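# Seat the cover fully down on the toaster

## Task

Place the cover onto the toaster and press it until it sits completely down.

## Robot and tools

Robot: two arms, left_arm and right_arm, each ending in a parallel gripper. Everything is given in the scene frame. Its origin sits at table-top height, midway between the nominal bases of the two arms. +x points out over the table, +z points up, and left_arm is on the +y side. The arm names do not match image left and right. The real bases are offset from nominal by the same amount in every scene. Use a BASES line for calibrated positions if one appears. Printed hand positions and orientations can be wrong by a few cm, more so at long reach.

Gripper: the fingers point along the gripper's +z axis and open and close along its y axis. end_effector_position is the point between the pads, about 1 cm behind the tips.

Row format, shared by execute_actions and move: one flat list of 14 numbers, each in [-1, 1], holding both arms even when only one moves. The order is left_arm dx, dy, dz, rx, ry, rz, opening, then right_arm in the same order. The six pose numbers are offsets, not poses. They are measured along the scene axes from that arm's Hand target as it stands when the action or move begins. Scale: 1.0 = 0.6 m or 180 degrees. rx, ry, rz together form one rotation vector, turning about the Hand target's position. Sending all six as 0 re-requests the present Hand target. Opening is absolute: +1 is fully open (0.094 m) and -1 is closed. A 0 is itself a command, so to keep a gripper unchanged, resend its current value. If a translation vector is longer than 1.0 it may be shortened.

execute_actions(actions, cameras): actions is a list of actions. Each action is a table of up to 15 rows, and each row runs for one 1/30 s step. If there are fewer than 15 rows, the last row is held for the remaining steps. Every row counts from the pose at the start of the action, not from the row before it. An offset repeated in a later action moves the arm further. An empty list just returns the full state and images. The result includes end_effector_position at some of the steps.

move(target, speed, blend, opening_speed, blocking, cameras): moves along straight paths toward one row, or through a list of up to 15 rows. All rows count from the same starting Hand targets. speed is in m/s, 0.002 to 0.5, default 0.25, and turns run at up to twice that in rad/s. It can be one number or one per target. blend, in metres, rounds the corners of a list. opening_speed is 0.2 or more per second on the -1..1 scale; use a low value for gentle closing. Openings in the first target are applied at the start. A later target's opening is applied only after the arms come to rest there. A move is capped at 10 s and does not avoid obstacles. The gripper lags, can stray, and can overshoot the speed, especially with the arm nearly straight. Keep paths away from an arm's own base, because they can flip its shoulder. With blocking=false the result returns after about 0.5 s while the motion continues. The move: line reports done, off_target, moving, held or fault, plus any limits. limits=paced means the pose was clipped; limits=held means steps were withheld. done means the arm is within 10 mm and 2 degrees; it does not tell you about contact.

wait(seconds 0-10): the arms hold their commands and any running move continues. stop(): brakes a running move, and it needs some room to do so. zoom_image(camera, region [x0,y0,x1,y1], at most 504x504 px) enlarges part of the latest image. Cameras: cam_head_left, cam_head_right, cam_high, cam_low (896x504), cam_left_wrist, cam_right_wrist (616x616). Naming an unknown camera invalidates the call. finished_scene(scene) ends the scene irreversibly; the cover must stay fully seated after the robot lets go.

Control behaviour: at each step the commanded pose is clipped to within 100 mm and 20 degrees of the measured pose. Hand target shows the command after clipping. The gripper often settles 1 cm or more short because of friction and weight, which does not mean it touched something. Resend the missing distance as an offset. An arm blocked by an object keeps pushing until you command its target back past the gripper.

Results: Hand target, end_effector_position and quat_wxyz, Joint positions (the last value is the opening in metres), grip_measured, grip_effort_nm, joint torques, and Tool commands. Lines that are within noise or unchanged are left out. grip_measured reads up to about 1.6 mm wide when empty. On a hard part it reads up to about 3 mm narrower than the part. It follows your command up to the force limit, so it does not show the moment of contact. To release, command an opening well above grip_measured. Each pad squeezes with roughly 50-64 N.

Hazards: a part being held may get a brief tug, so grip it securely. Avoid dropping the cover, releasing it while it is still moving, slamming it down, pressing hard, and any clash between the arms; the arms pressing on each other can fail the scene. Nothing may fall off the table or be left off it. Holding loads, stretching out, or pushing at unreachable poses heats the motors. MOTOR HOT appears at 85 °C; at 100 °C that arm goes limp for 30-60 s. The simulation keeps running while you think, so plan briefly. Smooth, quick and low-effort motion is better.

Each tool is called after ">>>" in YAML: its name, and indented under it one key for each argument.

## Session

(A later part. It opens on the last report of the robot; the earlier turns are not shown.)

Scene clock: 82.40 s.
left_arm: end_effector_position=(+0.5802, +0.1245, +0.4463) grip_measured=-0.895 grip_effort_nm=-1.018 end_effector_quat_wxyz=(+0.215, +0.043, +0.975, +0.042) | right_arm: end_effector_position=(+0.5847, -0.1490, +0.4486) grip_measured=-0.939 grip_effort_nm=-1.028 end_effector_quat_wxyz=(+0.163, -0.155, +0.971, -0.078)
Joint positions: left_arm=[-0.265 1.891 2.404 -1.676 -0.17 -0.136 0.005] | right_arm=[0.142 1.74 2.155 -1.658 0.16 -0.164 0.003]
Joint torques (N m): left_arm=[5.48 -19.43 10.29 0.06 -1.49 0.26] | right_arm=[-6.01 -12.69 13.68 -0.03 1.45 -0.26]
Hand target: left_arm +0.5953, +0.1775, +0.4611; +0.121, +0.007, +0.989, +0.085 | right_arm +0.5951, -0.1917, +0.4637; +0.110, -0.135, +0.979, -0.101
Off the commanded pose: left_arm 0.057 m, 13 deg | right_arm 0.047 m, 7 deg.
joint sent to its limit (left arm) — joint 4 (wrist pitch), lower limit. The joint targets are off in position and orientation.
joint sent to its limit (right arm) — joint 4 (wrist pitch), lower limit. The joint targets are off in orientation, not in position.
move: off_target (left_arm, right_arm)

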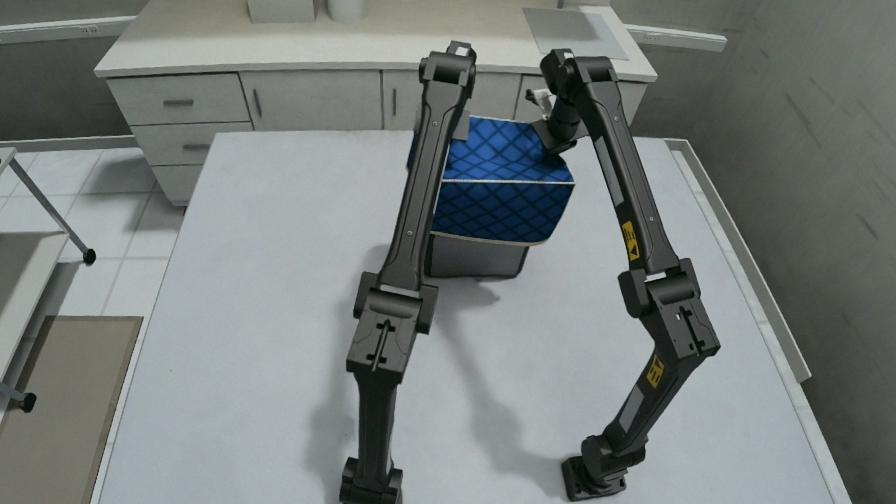

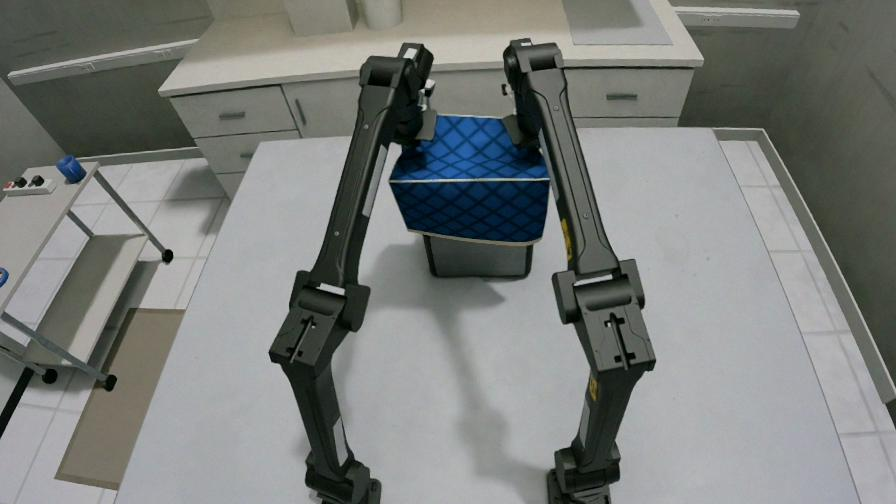

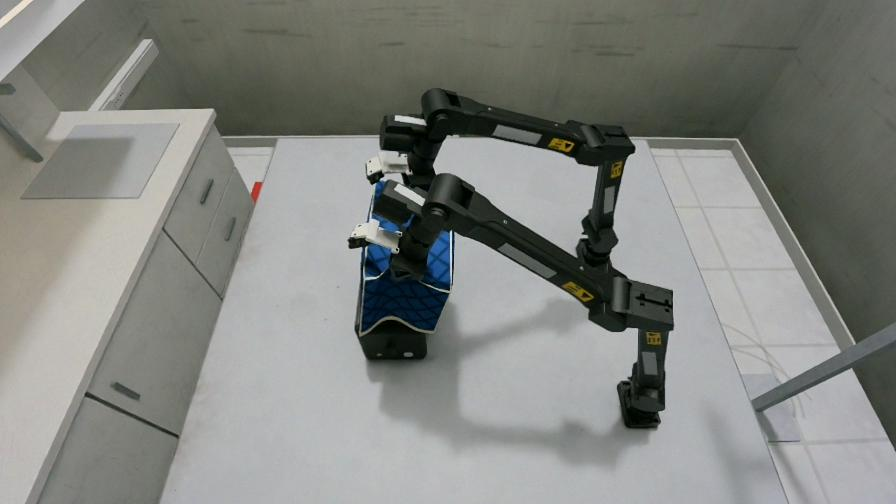

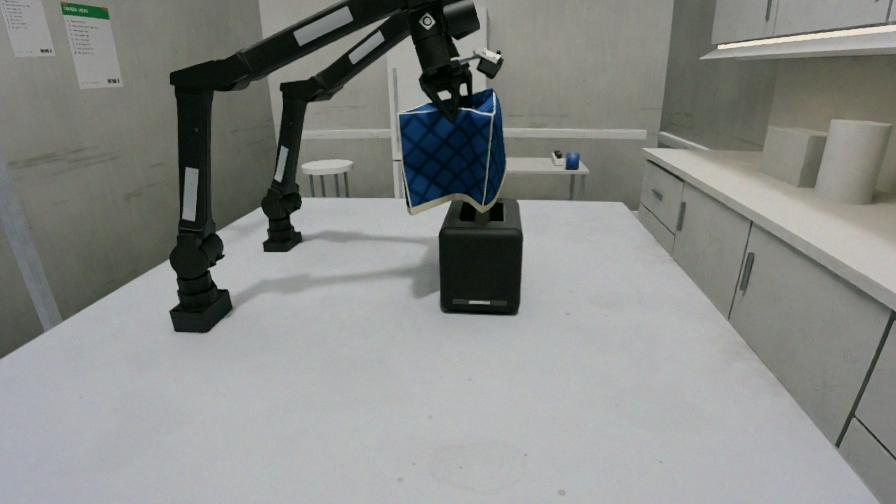

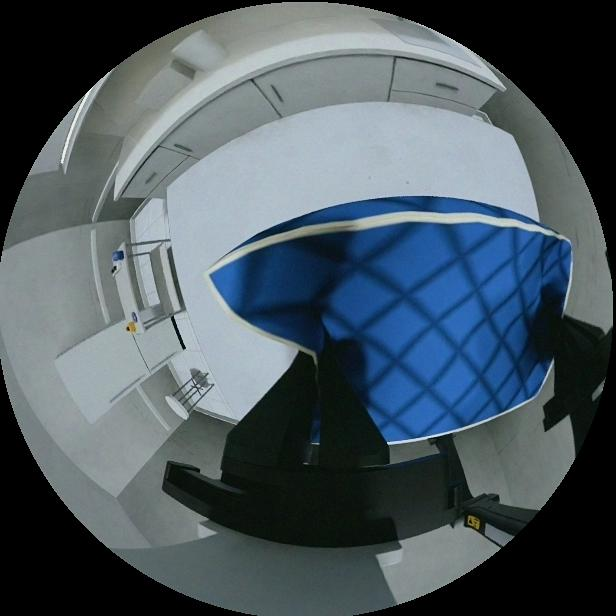

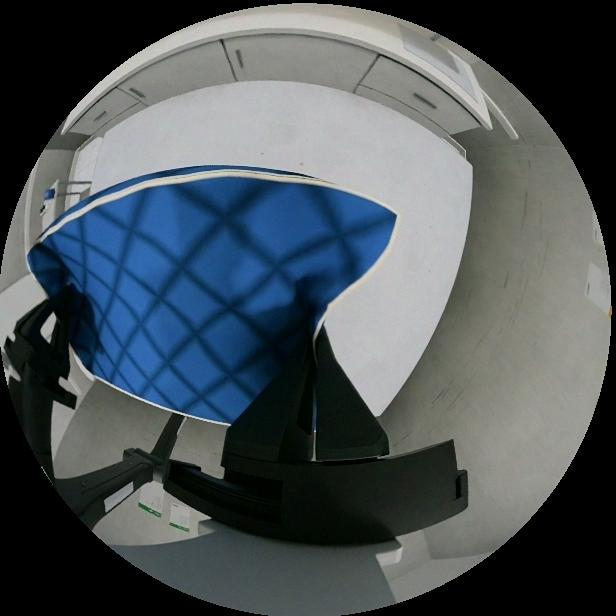

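>>> move:
  target:
    - [0.1,0.02,0.015,0,0,0,-1,0.095,-0.025,0.015,0,0,0,-1]
    - [0.1,0.02,-0.05,0,-0.03,0,-1,0.095,-0.025,-0.05,0,-0.03,0,-1]
  speed: 0.08

Scene clock: 95.07 s.
left_arm: end_effector_position=(+0.6409, +0.1245, +0.4380) grip_measured=-0.895 grip_effort_nm=-1.023 end_effector_quat_wxyz=(+0.247, +0.049, +0.967, +0.043) | right_arm: end_effector_position=(+0.6452, -0.1524, +0.4449) grip_measured=-0.939 grip_effort_nm=-1.028 end_effector_quat_wxyz=(+0.186, -0.160, +0.966, -0.078)
Joint positions: left_arm=[-0.242 2.073 2.658 -1.677 -0.172 -0.095 0.005] | right_arm=[0.117 1.902 2.369 -1.659 0.15 -0.202 0.003]
Joint torques (N m): left_arm=[6.36 -21.48 7.02 0.21 -1.73 0.09] | right_arm=[-6.65 -14.51 8.9 0.12 1.82 -0.05]
Hand target: left_arm +0.6553, +0.1897, +0.4312; +0.168, +0.003, +0.982, +0.085 | right_arm +0.6520, -0.2066, +0.4335; +0.156, -0.131, +0.973, -0.107
Off the commanded pose: left_arm 0.067 m, 12 deg | right_arm 0.056 m, 6 deg.
joint sent to its limit (left arm) — joint 4 (wrist pitch), lower limit. The joint targets are off in position and orientation.
joint sent to its limit (right arm) — joint 4 (wrist pitch), lower limit. The joint targets still meet the commanded pose.
move: off_target (left_arm, right_arm)

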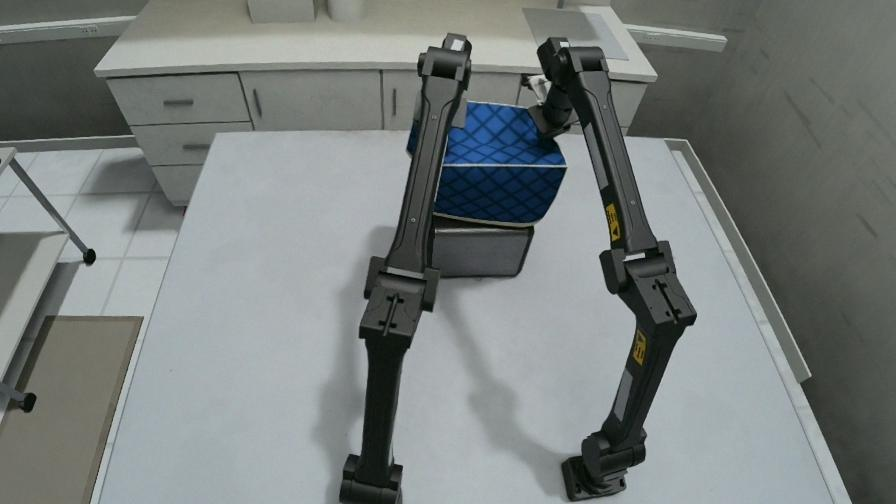

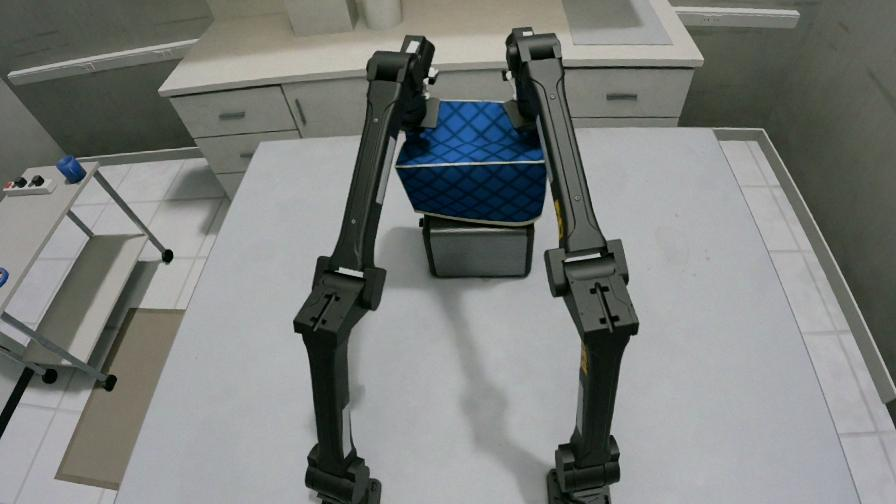

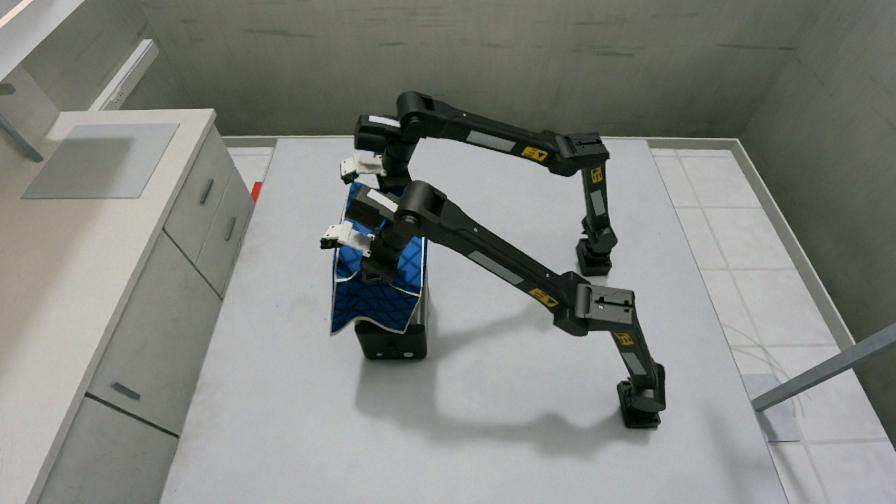

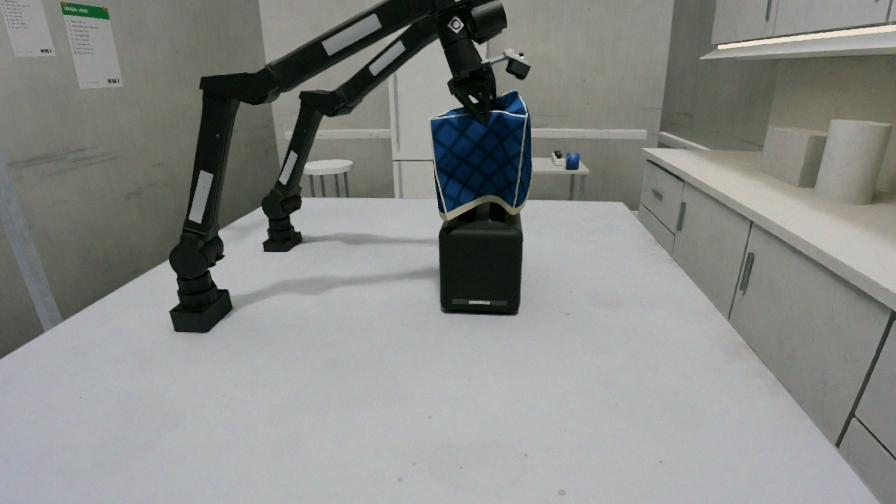

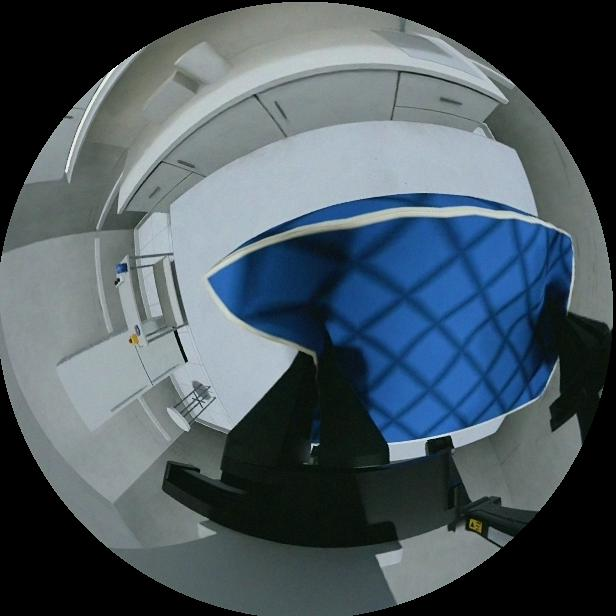

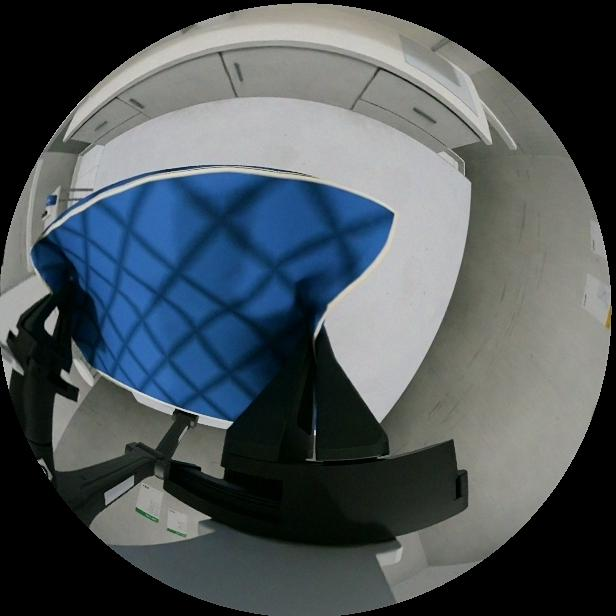

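>>> move:
  target:
    - [-0.045,0,-0.02,0,0,0,-1,-0.01,0,-0.02,0,0,0,-1]
    - [-0.045,0,-0.07,0,0,0,-1,-0.01,0,-0.07,0,0,0,-1]
  speed: 0.06

Scene clock: 102.50 s.
left_arm: end_effector_position=(+0.6265, +0.1283, +0.3742) grip_measured=-0.895 grip_effort_nm=-1.023 end_effector_quat_wxyz=(+0.169, +0.037, +0.983, +0.055) | right_arm: end_effector_position=(+0.6448, -0.1522, +0.3959) grip_measured=-0.939 grip_effort_nm=-1.043 end_effector_quat_wxyz=(+0.169, -0.161, +0.969, -0.077)
Joint positions: left_arm=[-0.242 2.046 2.467 -1.677 -0.174 -0.134 0.005] | right_arm=[0.117 1.858 2.171 -1.539 0.148 -0.202 0.003]
Joint torques (N m): left_arm=[5.66 -24.76 6.75 0.08 -1.91 0.19] | right_arm=[-6.48 -15.85 7.83 0.49 1.98 0]
Hand target: left_arm +0.6283, +0.1897, +0.3892; +0.168, +0.003, +0.982, +0.085 | right_arm +0.6460, -0.2066, +0.3916; +0.156, -0.131, +0.973, -0.107
Off the commanded pose: left_arm 0.063 m, 5 deg | right_arm 0.055 m, 5 deg.
joint sent to its limit (left arm) — joint 4 (wrist pitch), lower limit. The joint targets still meet the commanded pose.
move: off_target (left_arm, right_arm)

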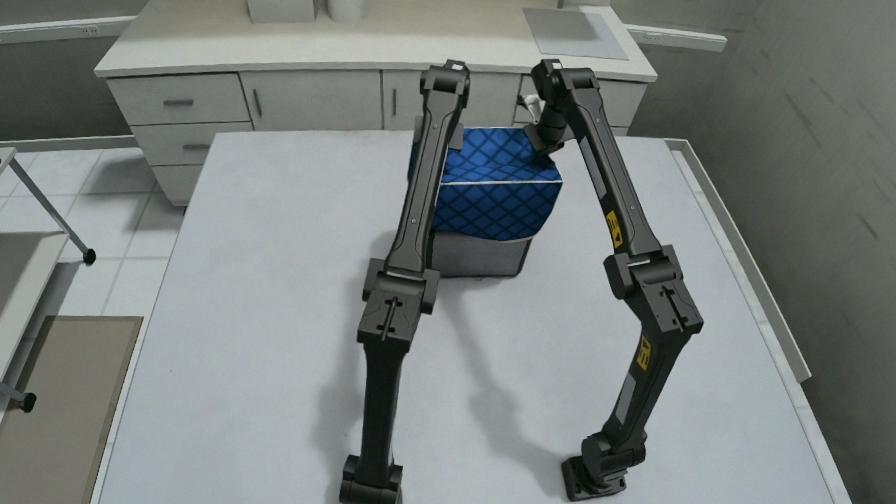

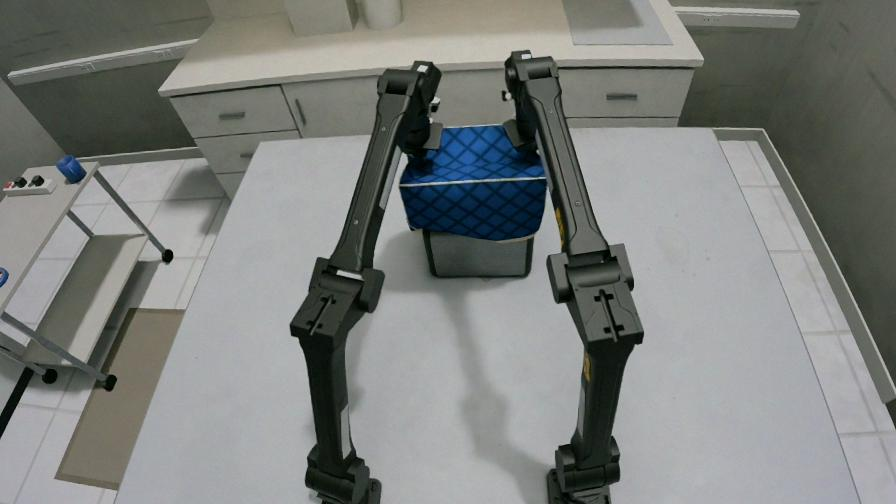

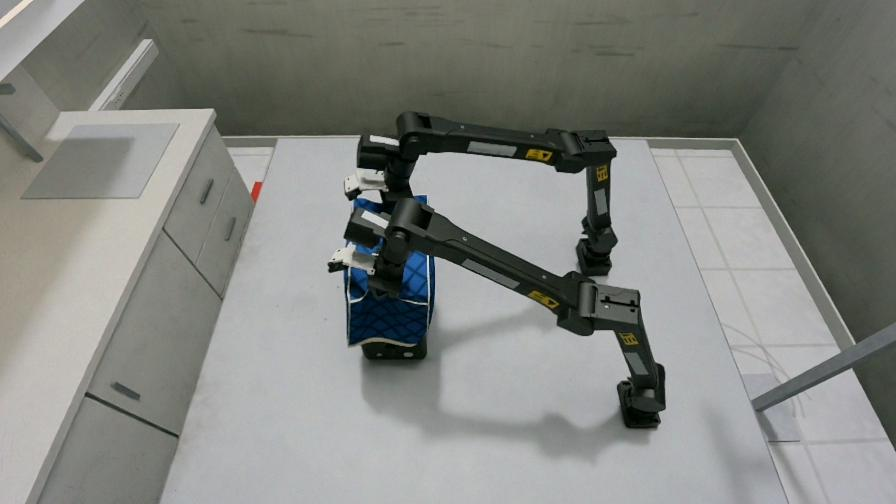

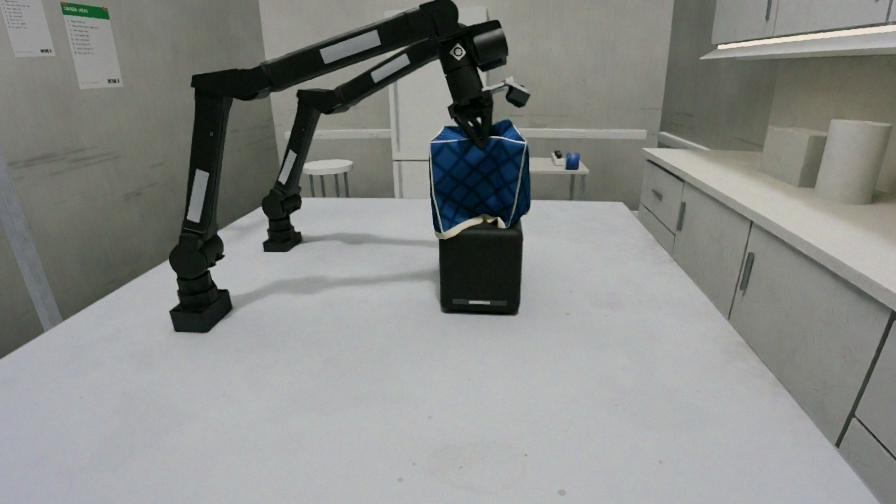

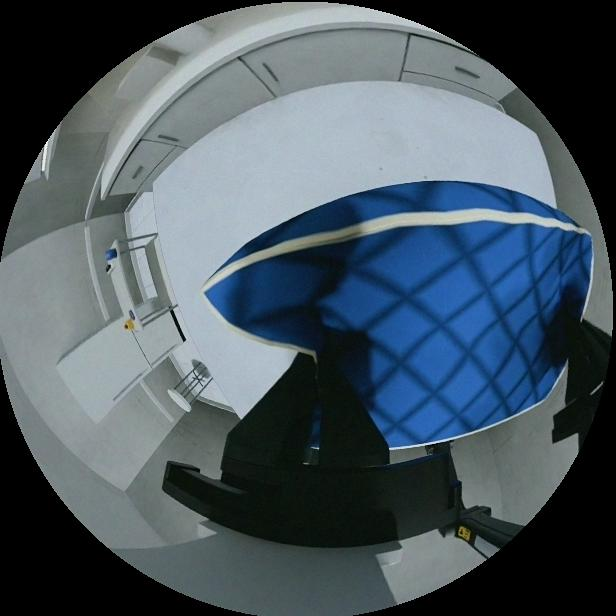

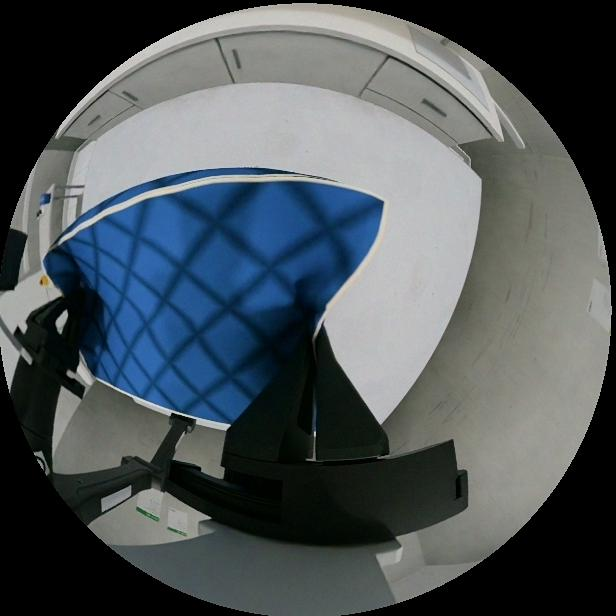

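>>> zoom_image:
  camera: "cam_low"
  region: [410, 100, 560, 260]

>>> zoom_image:
  camera: "cam_high"
  region: [320, 170, 480, 380]

Scaled by 3.150.

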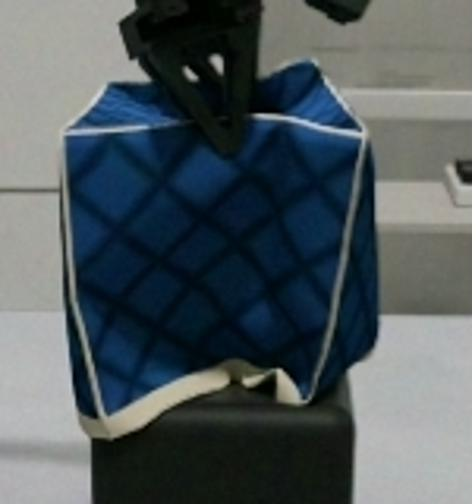

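Scaled by 2.400.

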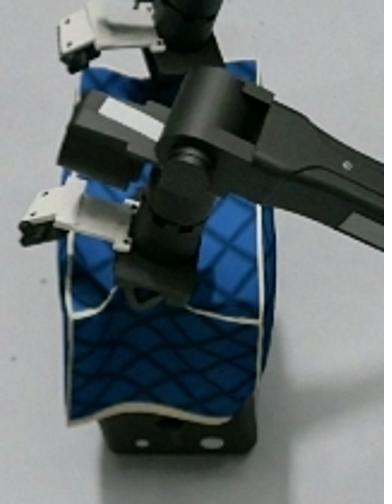

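>>> move:
  target:
    - [0,-0.01,0.03,0,0,0,-1,0.01,-0.02,0.055,0,0,0,-1]
    - [-0.01,-0.01,0.03,0,0,0,-1,0.075,-0.03,0.055,0,0,0,-1]
    - [-0.01,-0.01,-0.03,0,0,0,-1,0.075,-0.03,-0.02,0,0,0,-1]
  speed: 0.08

>>> zoom_image:
  camera: "cam_low"
  region: [410, 100, 560, 260]

>>> zoom_image:
  camera: "cam_high"
  region: [320, 170, 480, 380]

Scene clock: 115.20 s.
left_arm: end_effector_position=(+0.6248, +0.1297, +0.3530) grip_measured=-0.895 grip_effort_nm=-1.023 end_effector_quat_wxyz=(+0.162, +0.025, +0.985, +0.058) | right_arm: end_effector_position=(+0.6806, -0.1493, +0.3829) grip_measured=-0.939 grip_effort_nm=-1.033 end_effector_quat_wxyz=(+0.161, -0.167, +0.970, -0.074)
Joint positions: left_arm=[-0.243 2.018 2.363 -1.619 -0.18 -0.16 0.005] | right_arm=[0.111 1.993 2.347 -1.597 0.138 -0.217 0.003]
Joint torques (N m): left_arm=[4.6 -25.76 6.52 -0.12 -1.79 0.3] | right_arm=[-8.7 -17.32 7.92 1.17 2 -0.19]
Hand target: left_arm +0.6223, +0.1836, +0.3713; +0.168, +0.003, +0.982, +0.085 | right_arm +0.6911, -0.2247, +0.3797; +0.156, -0.131, +0.973, -0.107
Off the commanded pose: left_arm 0.057 m, 4 deg | right_arm 0.076 m, 6 deg.
move: off_target (left_arm, right_arm)

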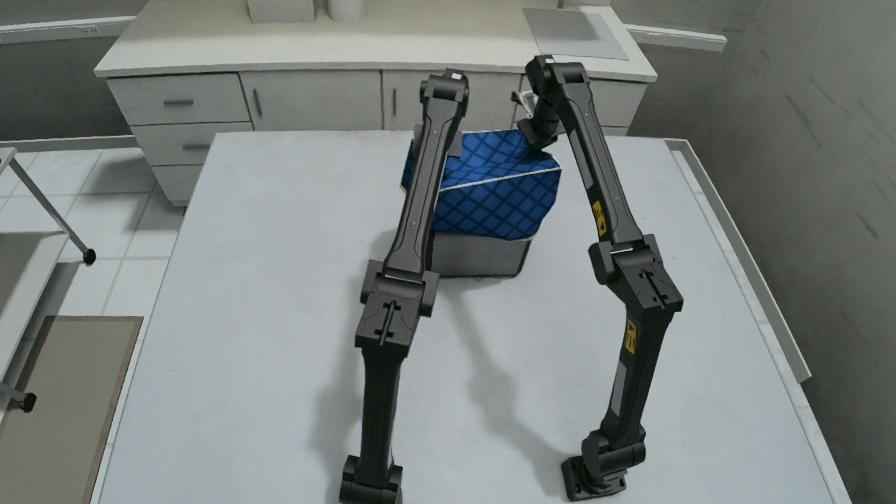

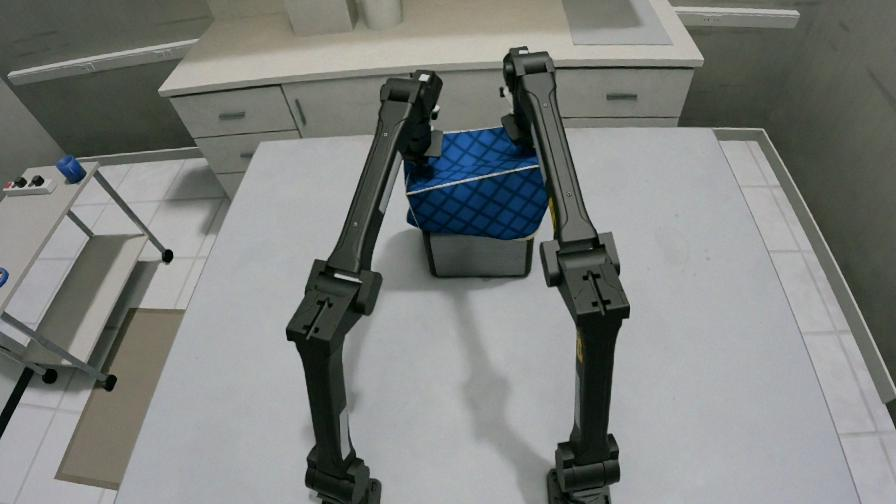

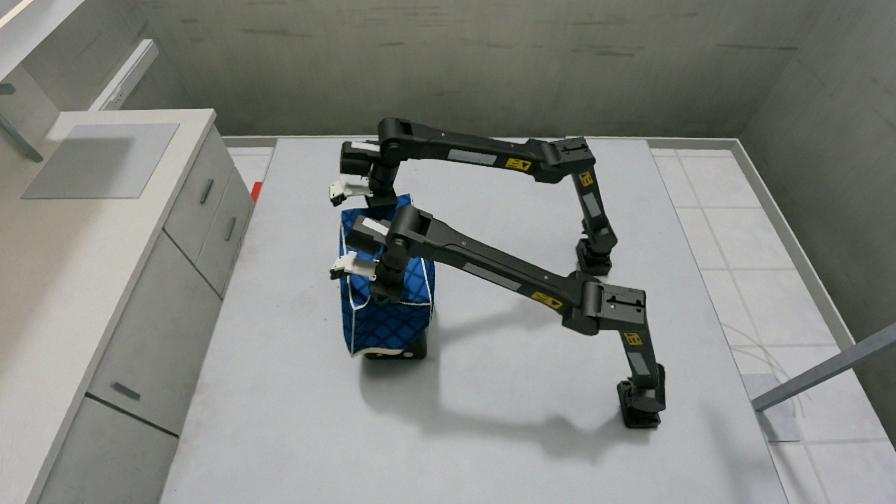

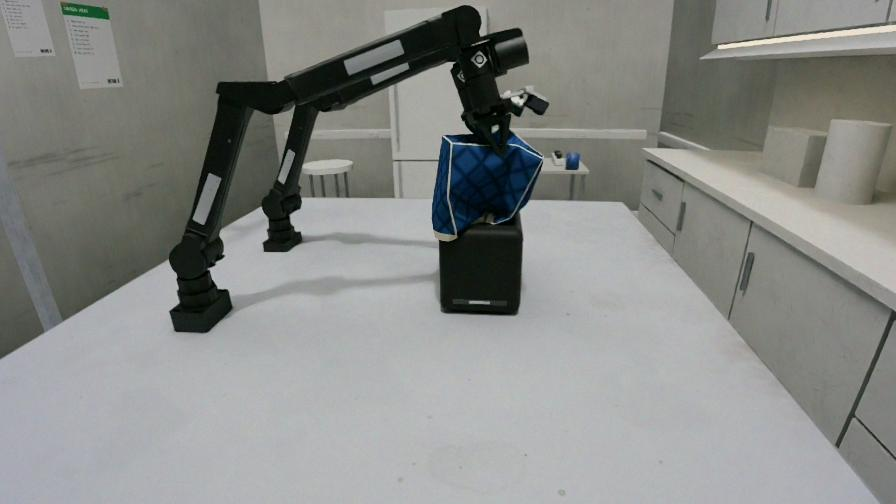

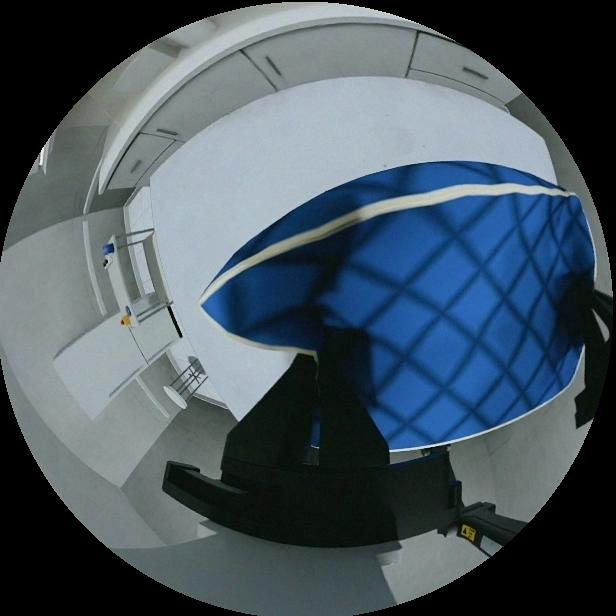

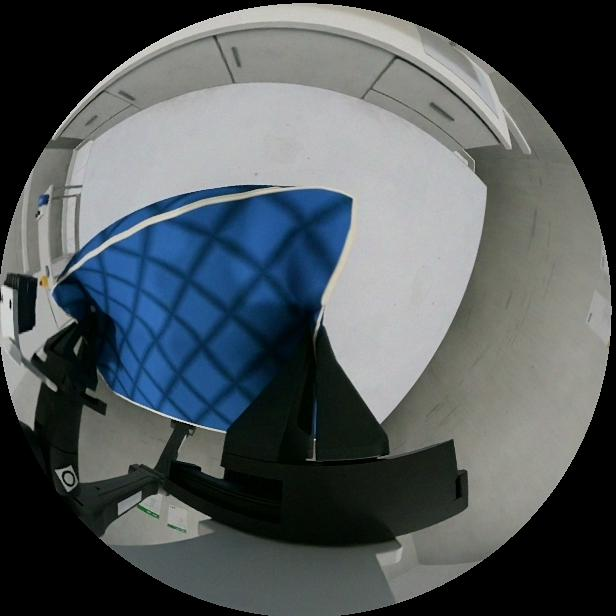

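Scaled by 3.150.

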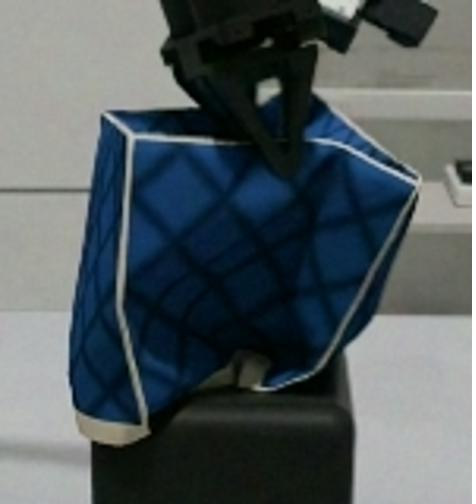

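Scaled by 2.400.

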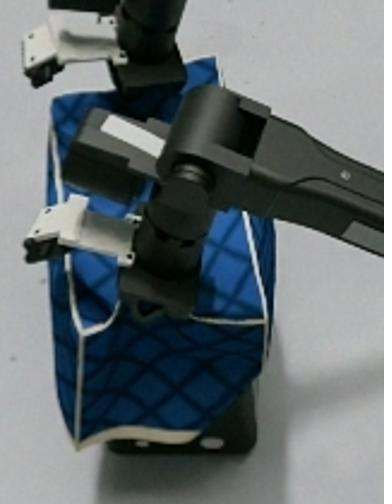

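>>> move:
  target:
    - [0,0,0.02,0,0,0,-1,-0.01,-0.02,0.12,0,0,0,-1]
  speed: 0.1

>>> zoom_image:
  camera: "cam_low"
  region: [410, 80, 570, 260]

>>> zoom_image:
  camera: "cam_head_right"
  region: [380, 60, 560, 300]

Scene clock: 121.57 s.
left_arm: end_effector_position=(+0.6236, +0.1291, +0.3618) grip_measured=-0.895 grip_effort_nm=-1.028 end_effector_quat_wxyz=(+0.166, +0.024, +0.984, +0.056) | right_arm: end_effector_position=(+0.6704, -0.1497, +0.4146) grip_measured=-0.939 grip_effort_nm=-1.033 end_effector_quat_wxyz=(+0.166, -0.176, +0.968, -0.070)
Joint positions: left_arm=[-0.244 2.018 2.386 -1.633 -0.179 -0.162 0.005] | right_arm=[0.11 1.993 2.435 -1.672 0.127 -0.235 0.003]
Joint torques (N m): left_arm=[4.66 -23.94 9.07 -0.95 -1.8 0.31] | right_arm=[-9.88 -17.2 15.23 0.5 2.18 -0.27]
Hand target: left_arm +0.6223, +0.1835, +0.3832; +0.168, +0.003, +0.982, +0.085 | right_arm +0.6851, -0.2366, +0.4517; +0.156, -0.131, +0.973, -0.107
Off the commanded pose: left_arm 0.059 m, 4 deg | right_arm 0.096 m, 7 deg.
joint sent to its limit (right arm) — joint 4 (wrist pitch), lower limit. The joint targets are off in position and orientation.
move: off_target (left_arm, right_arm)

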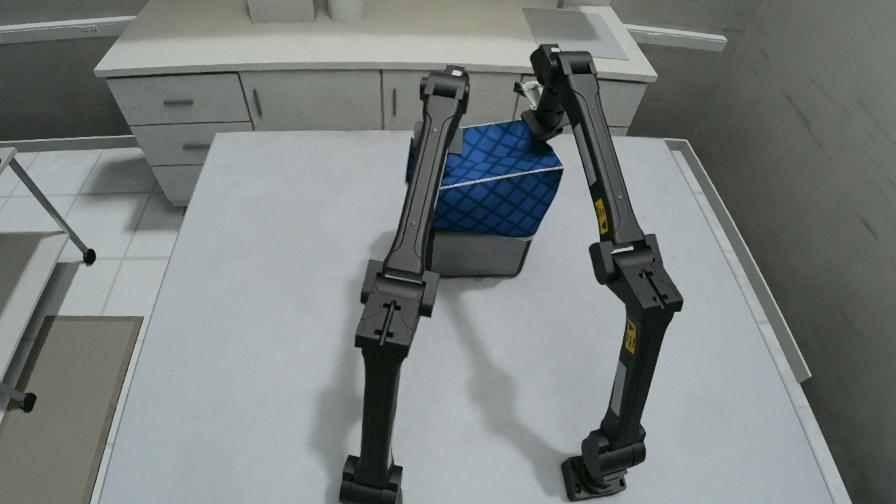

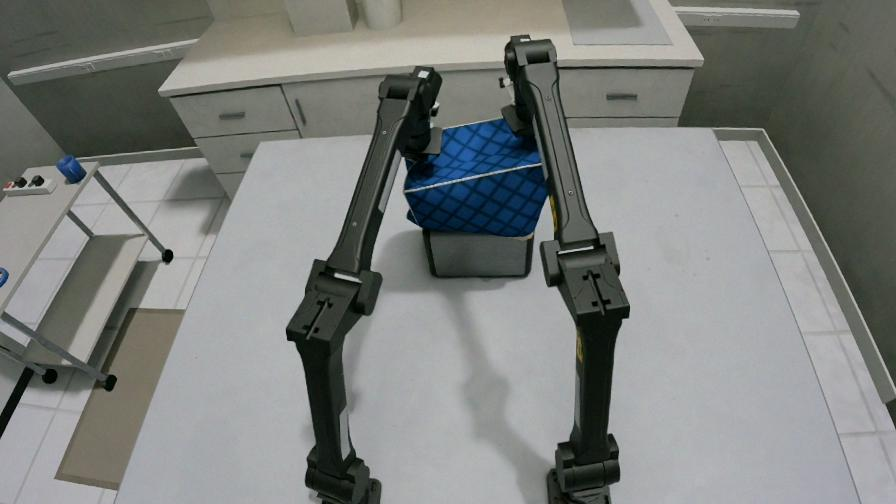

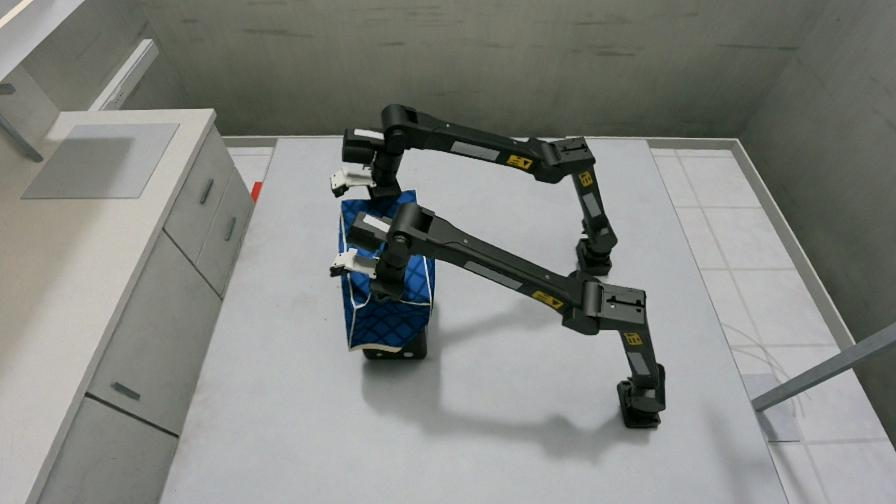

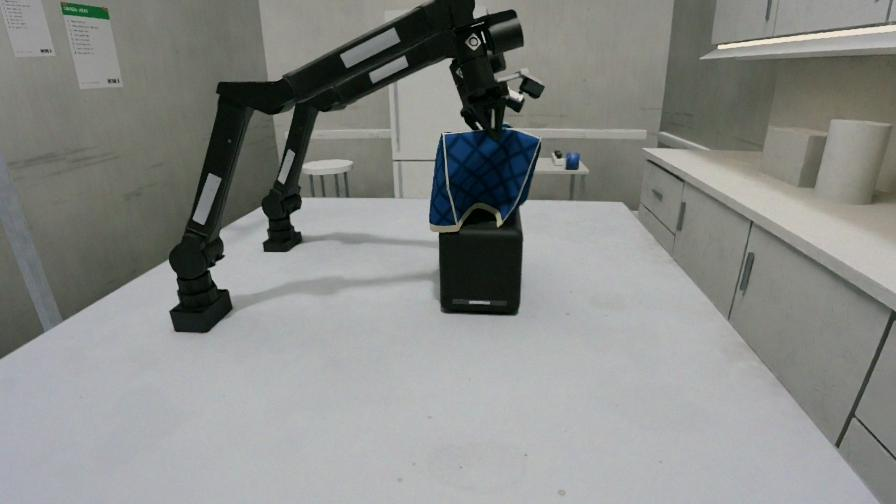

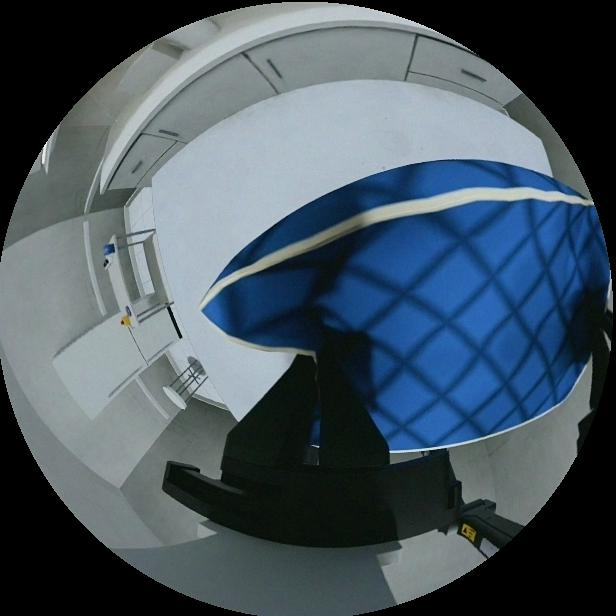

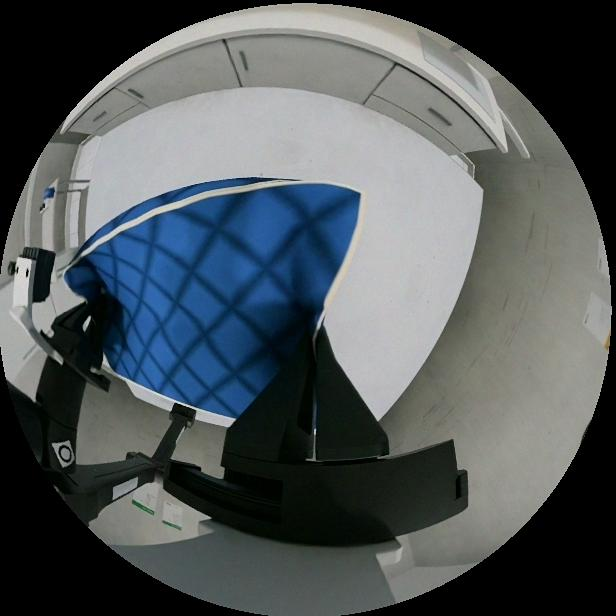

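Scaled by 2.800.

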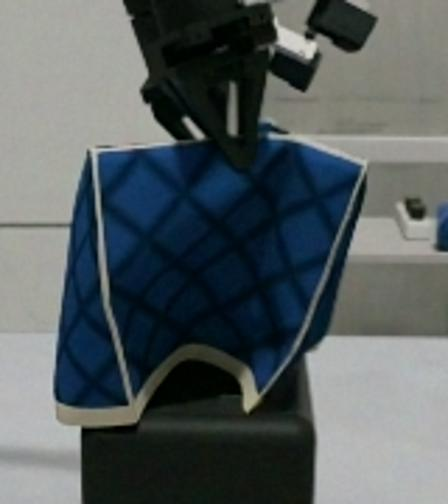

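Scaled by 2.100.

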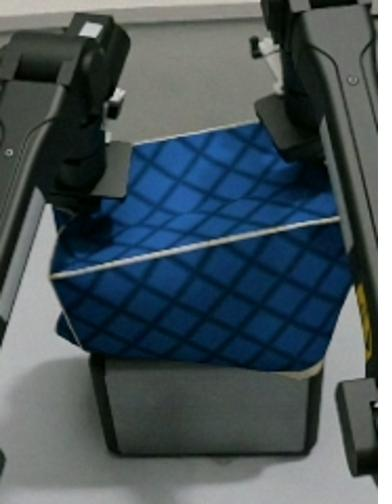

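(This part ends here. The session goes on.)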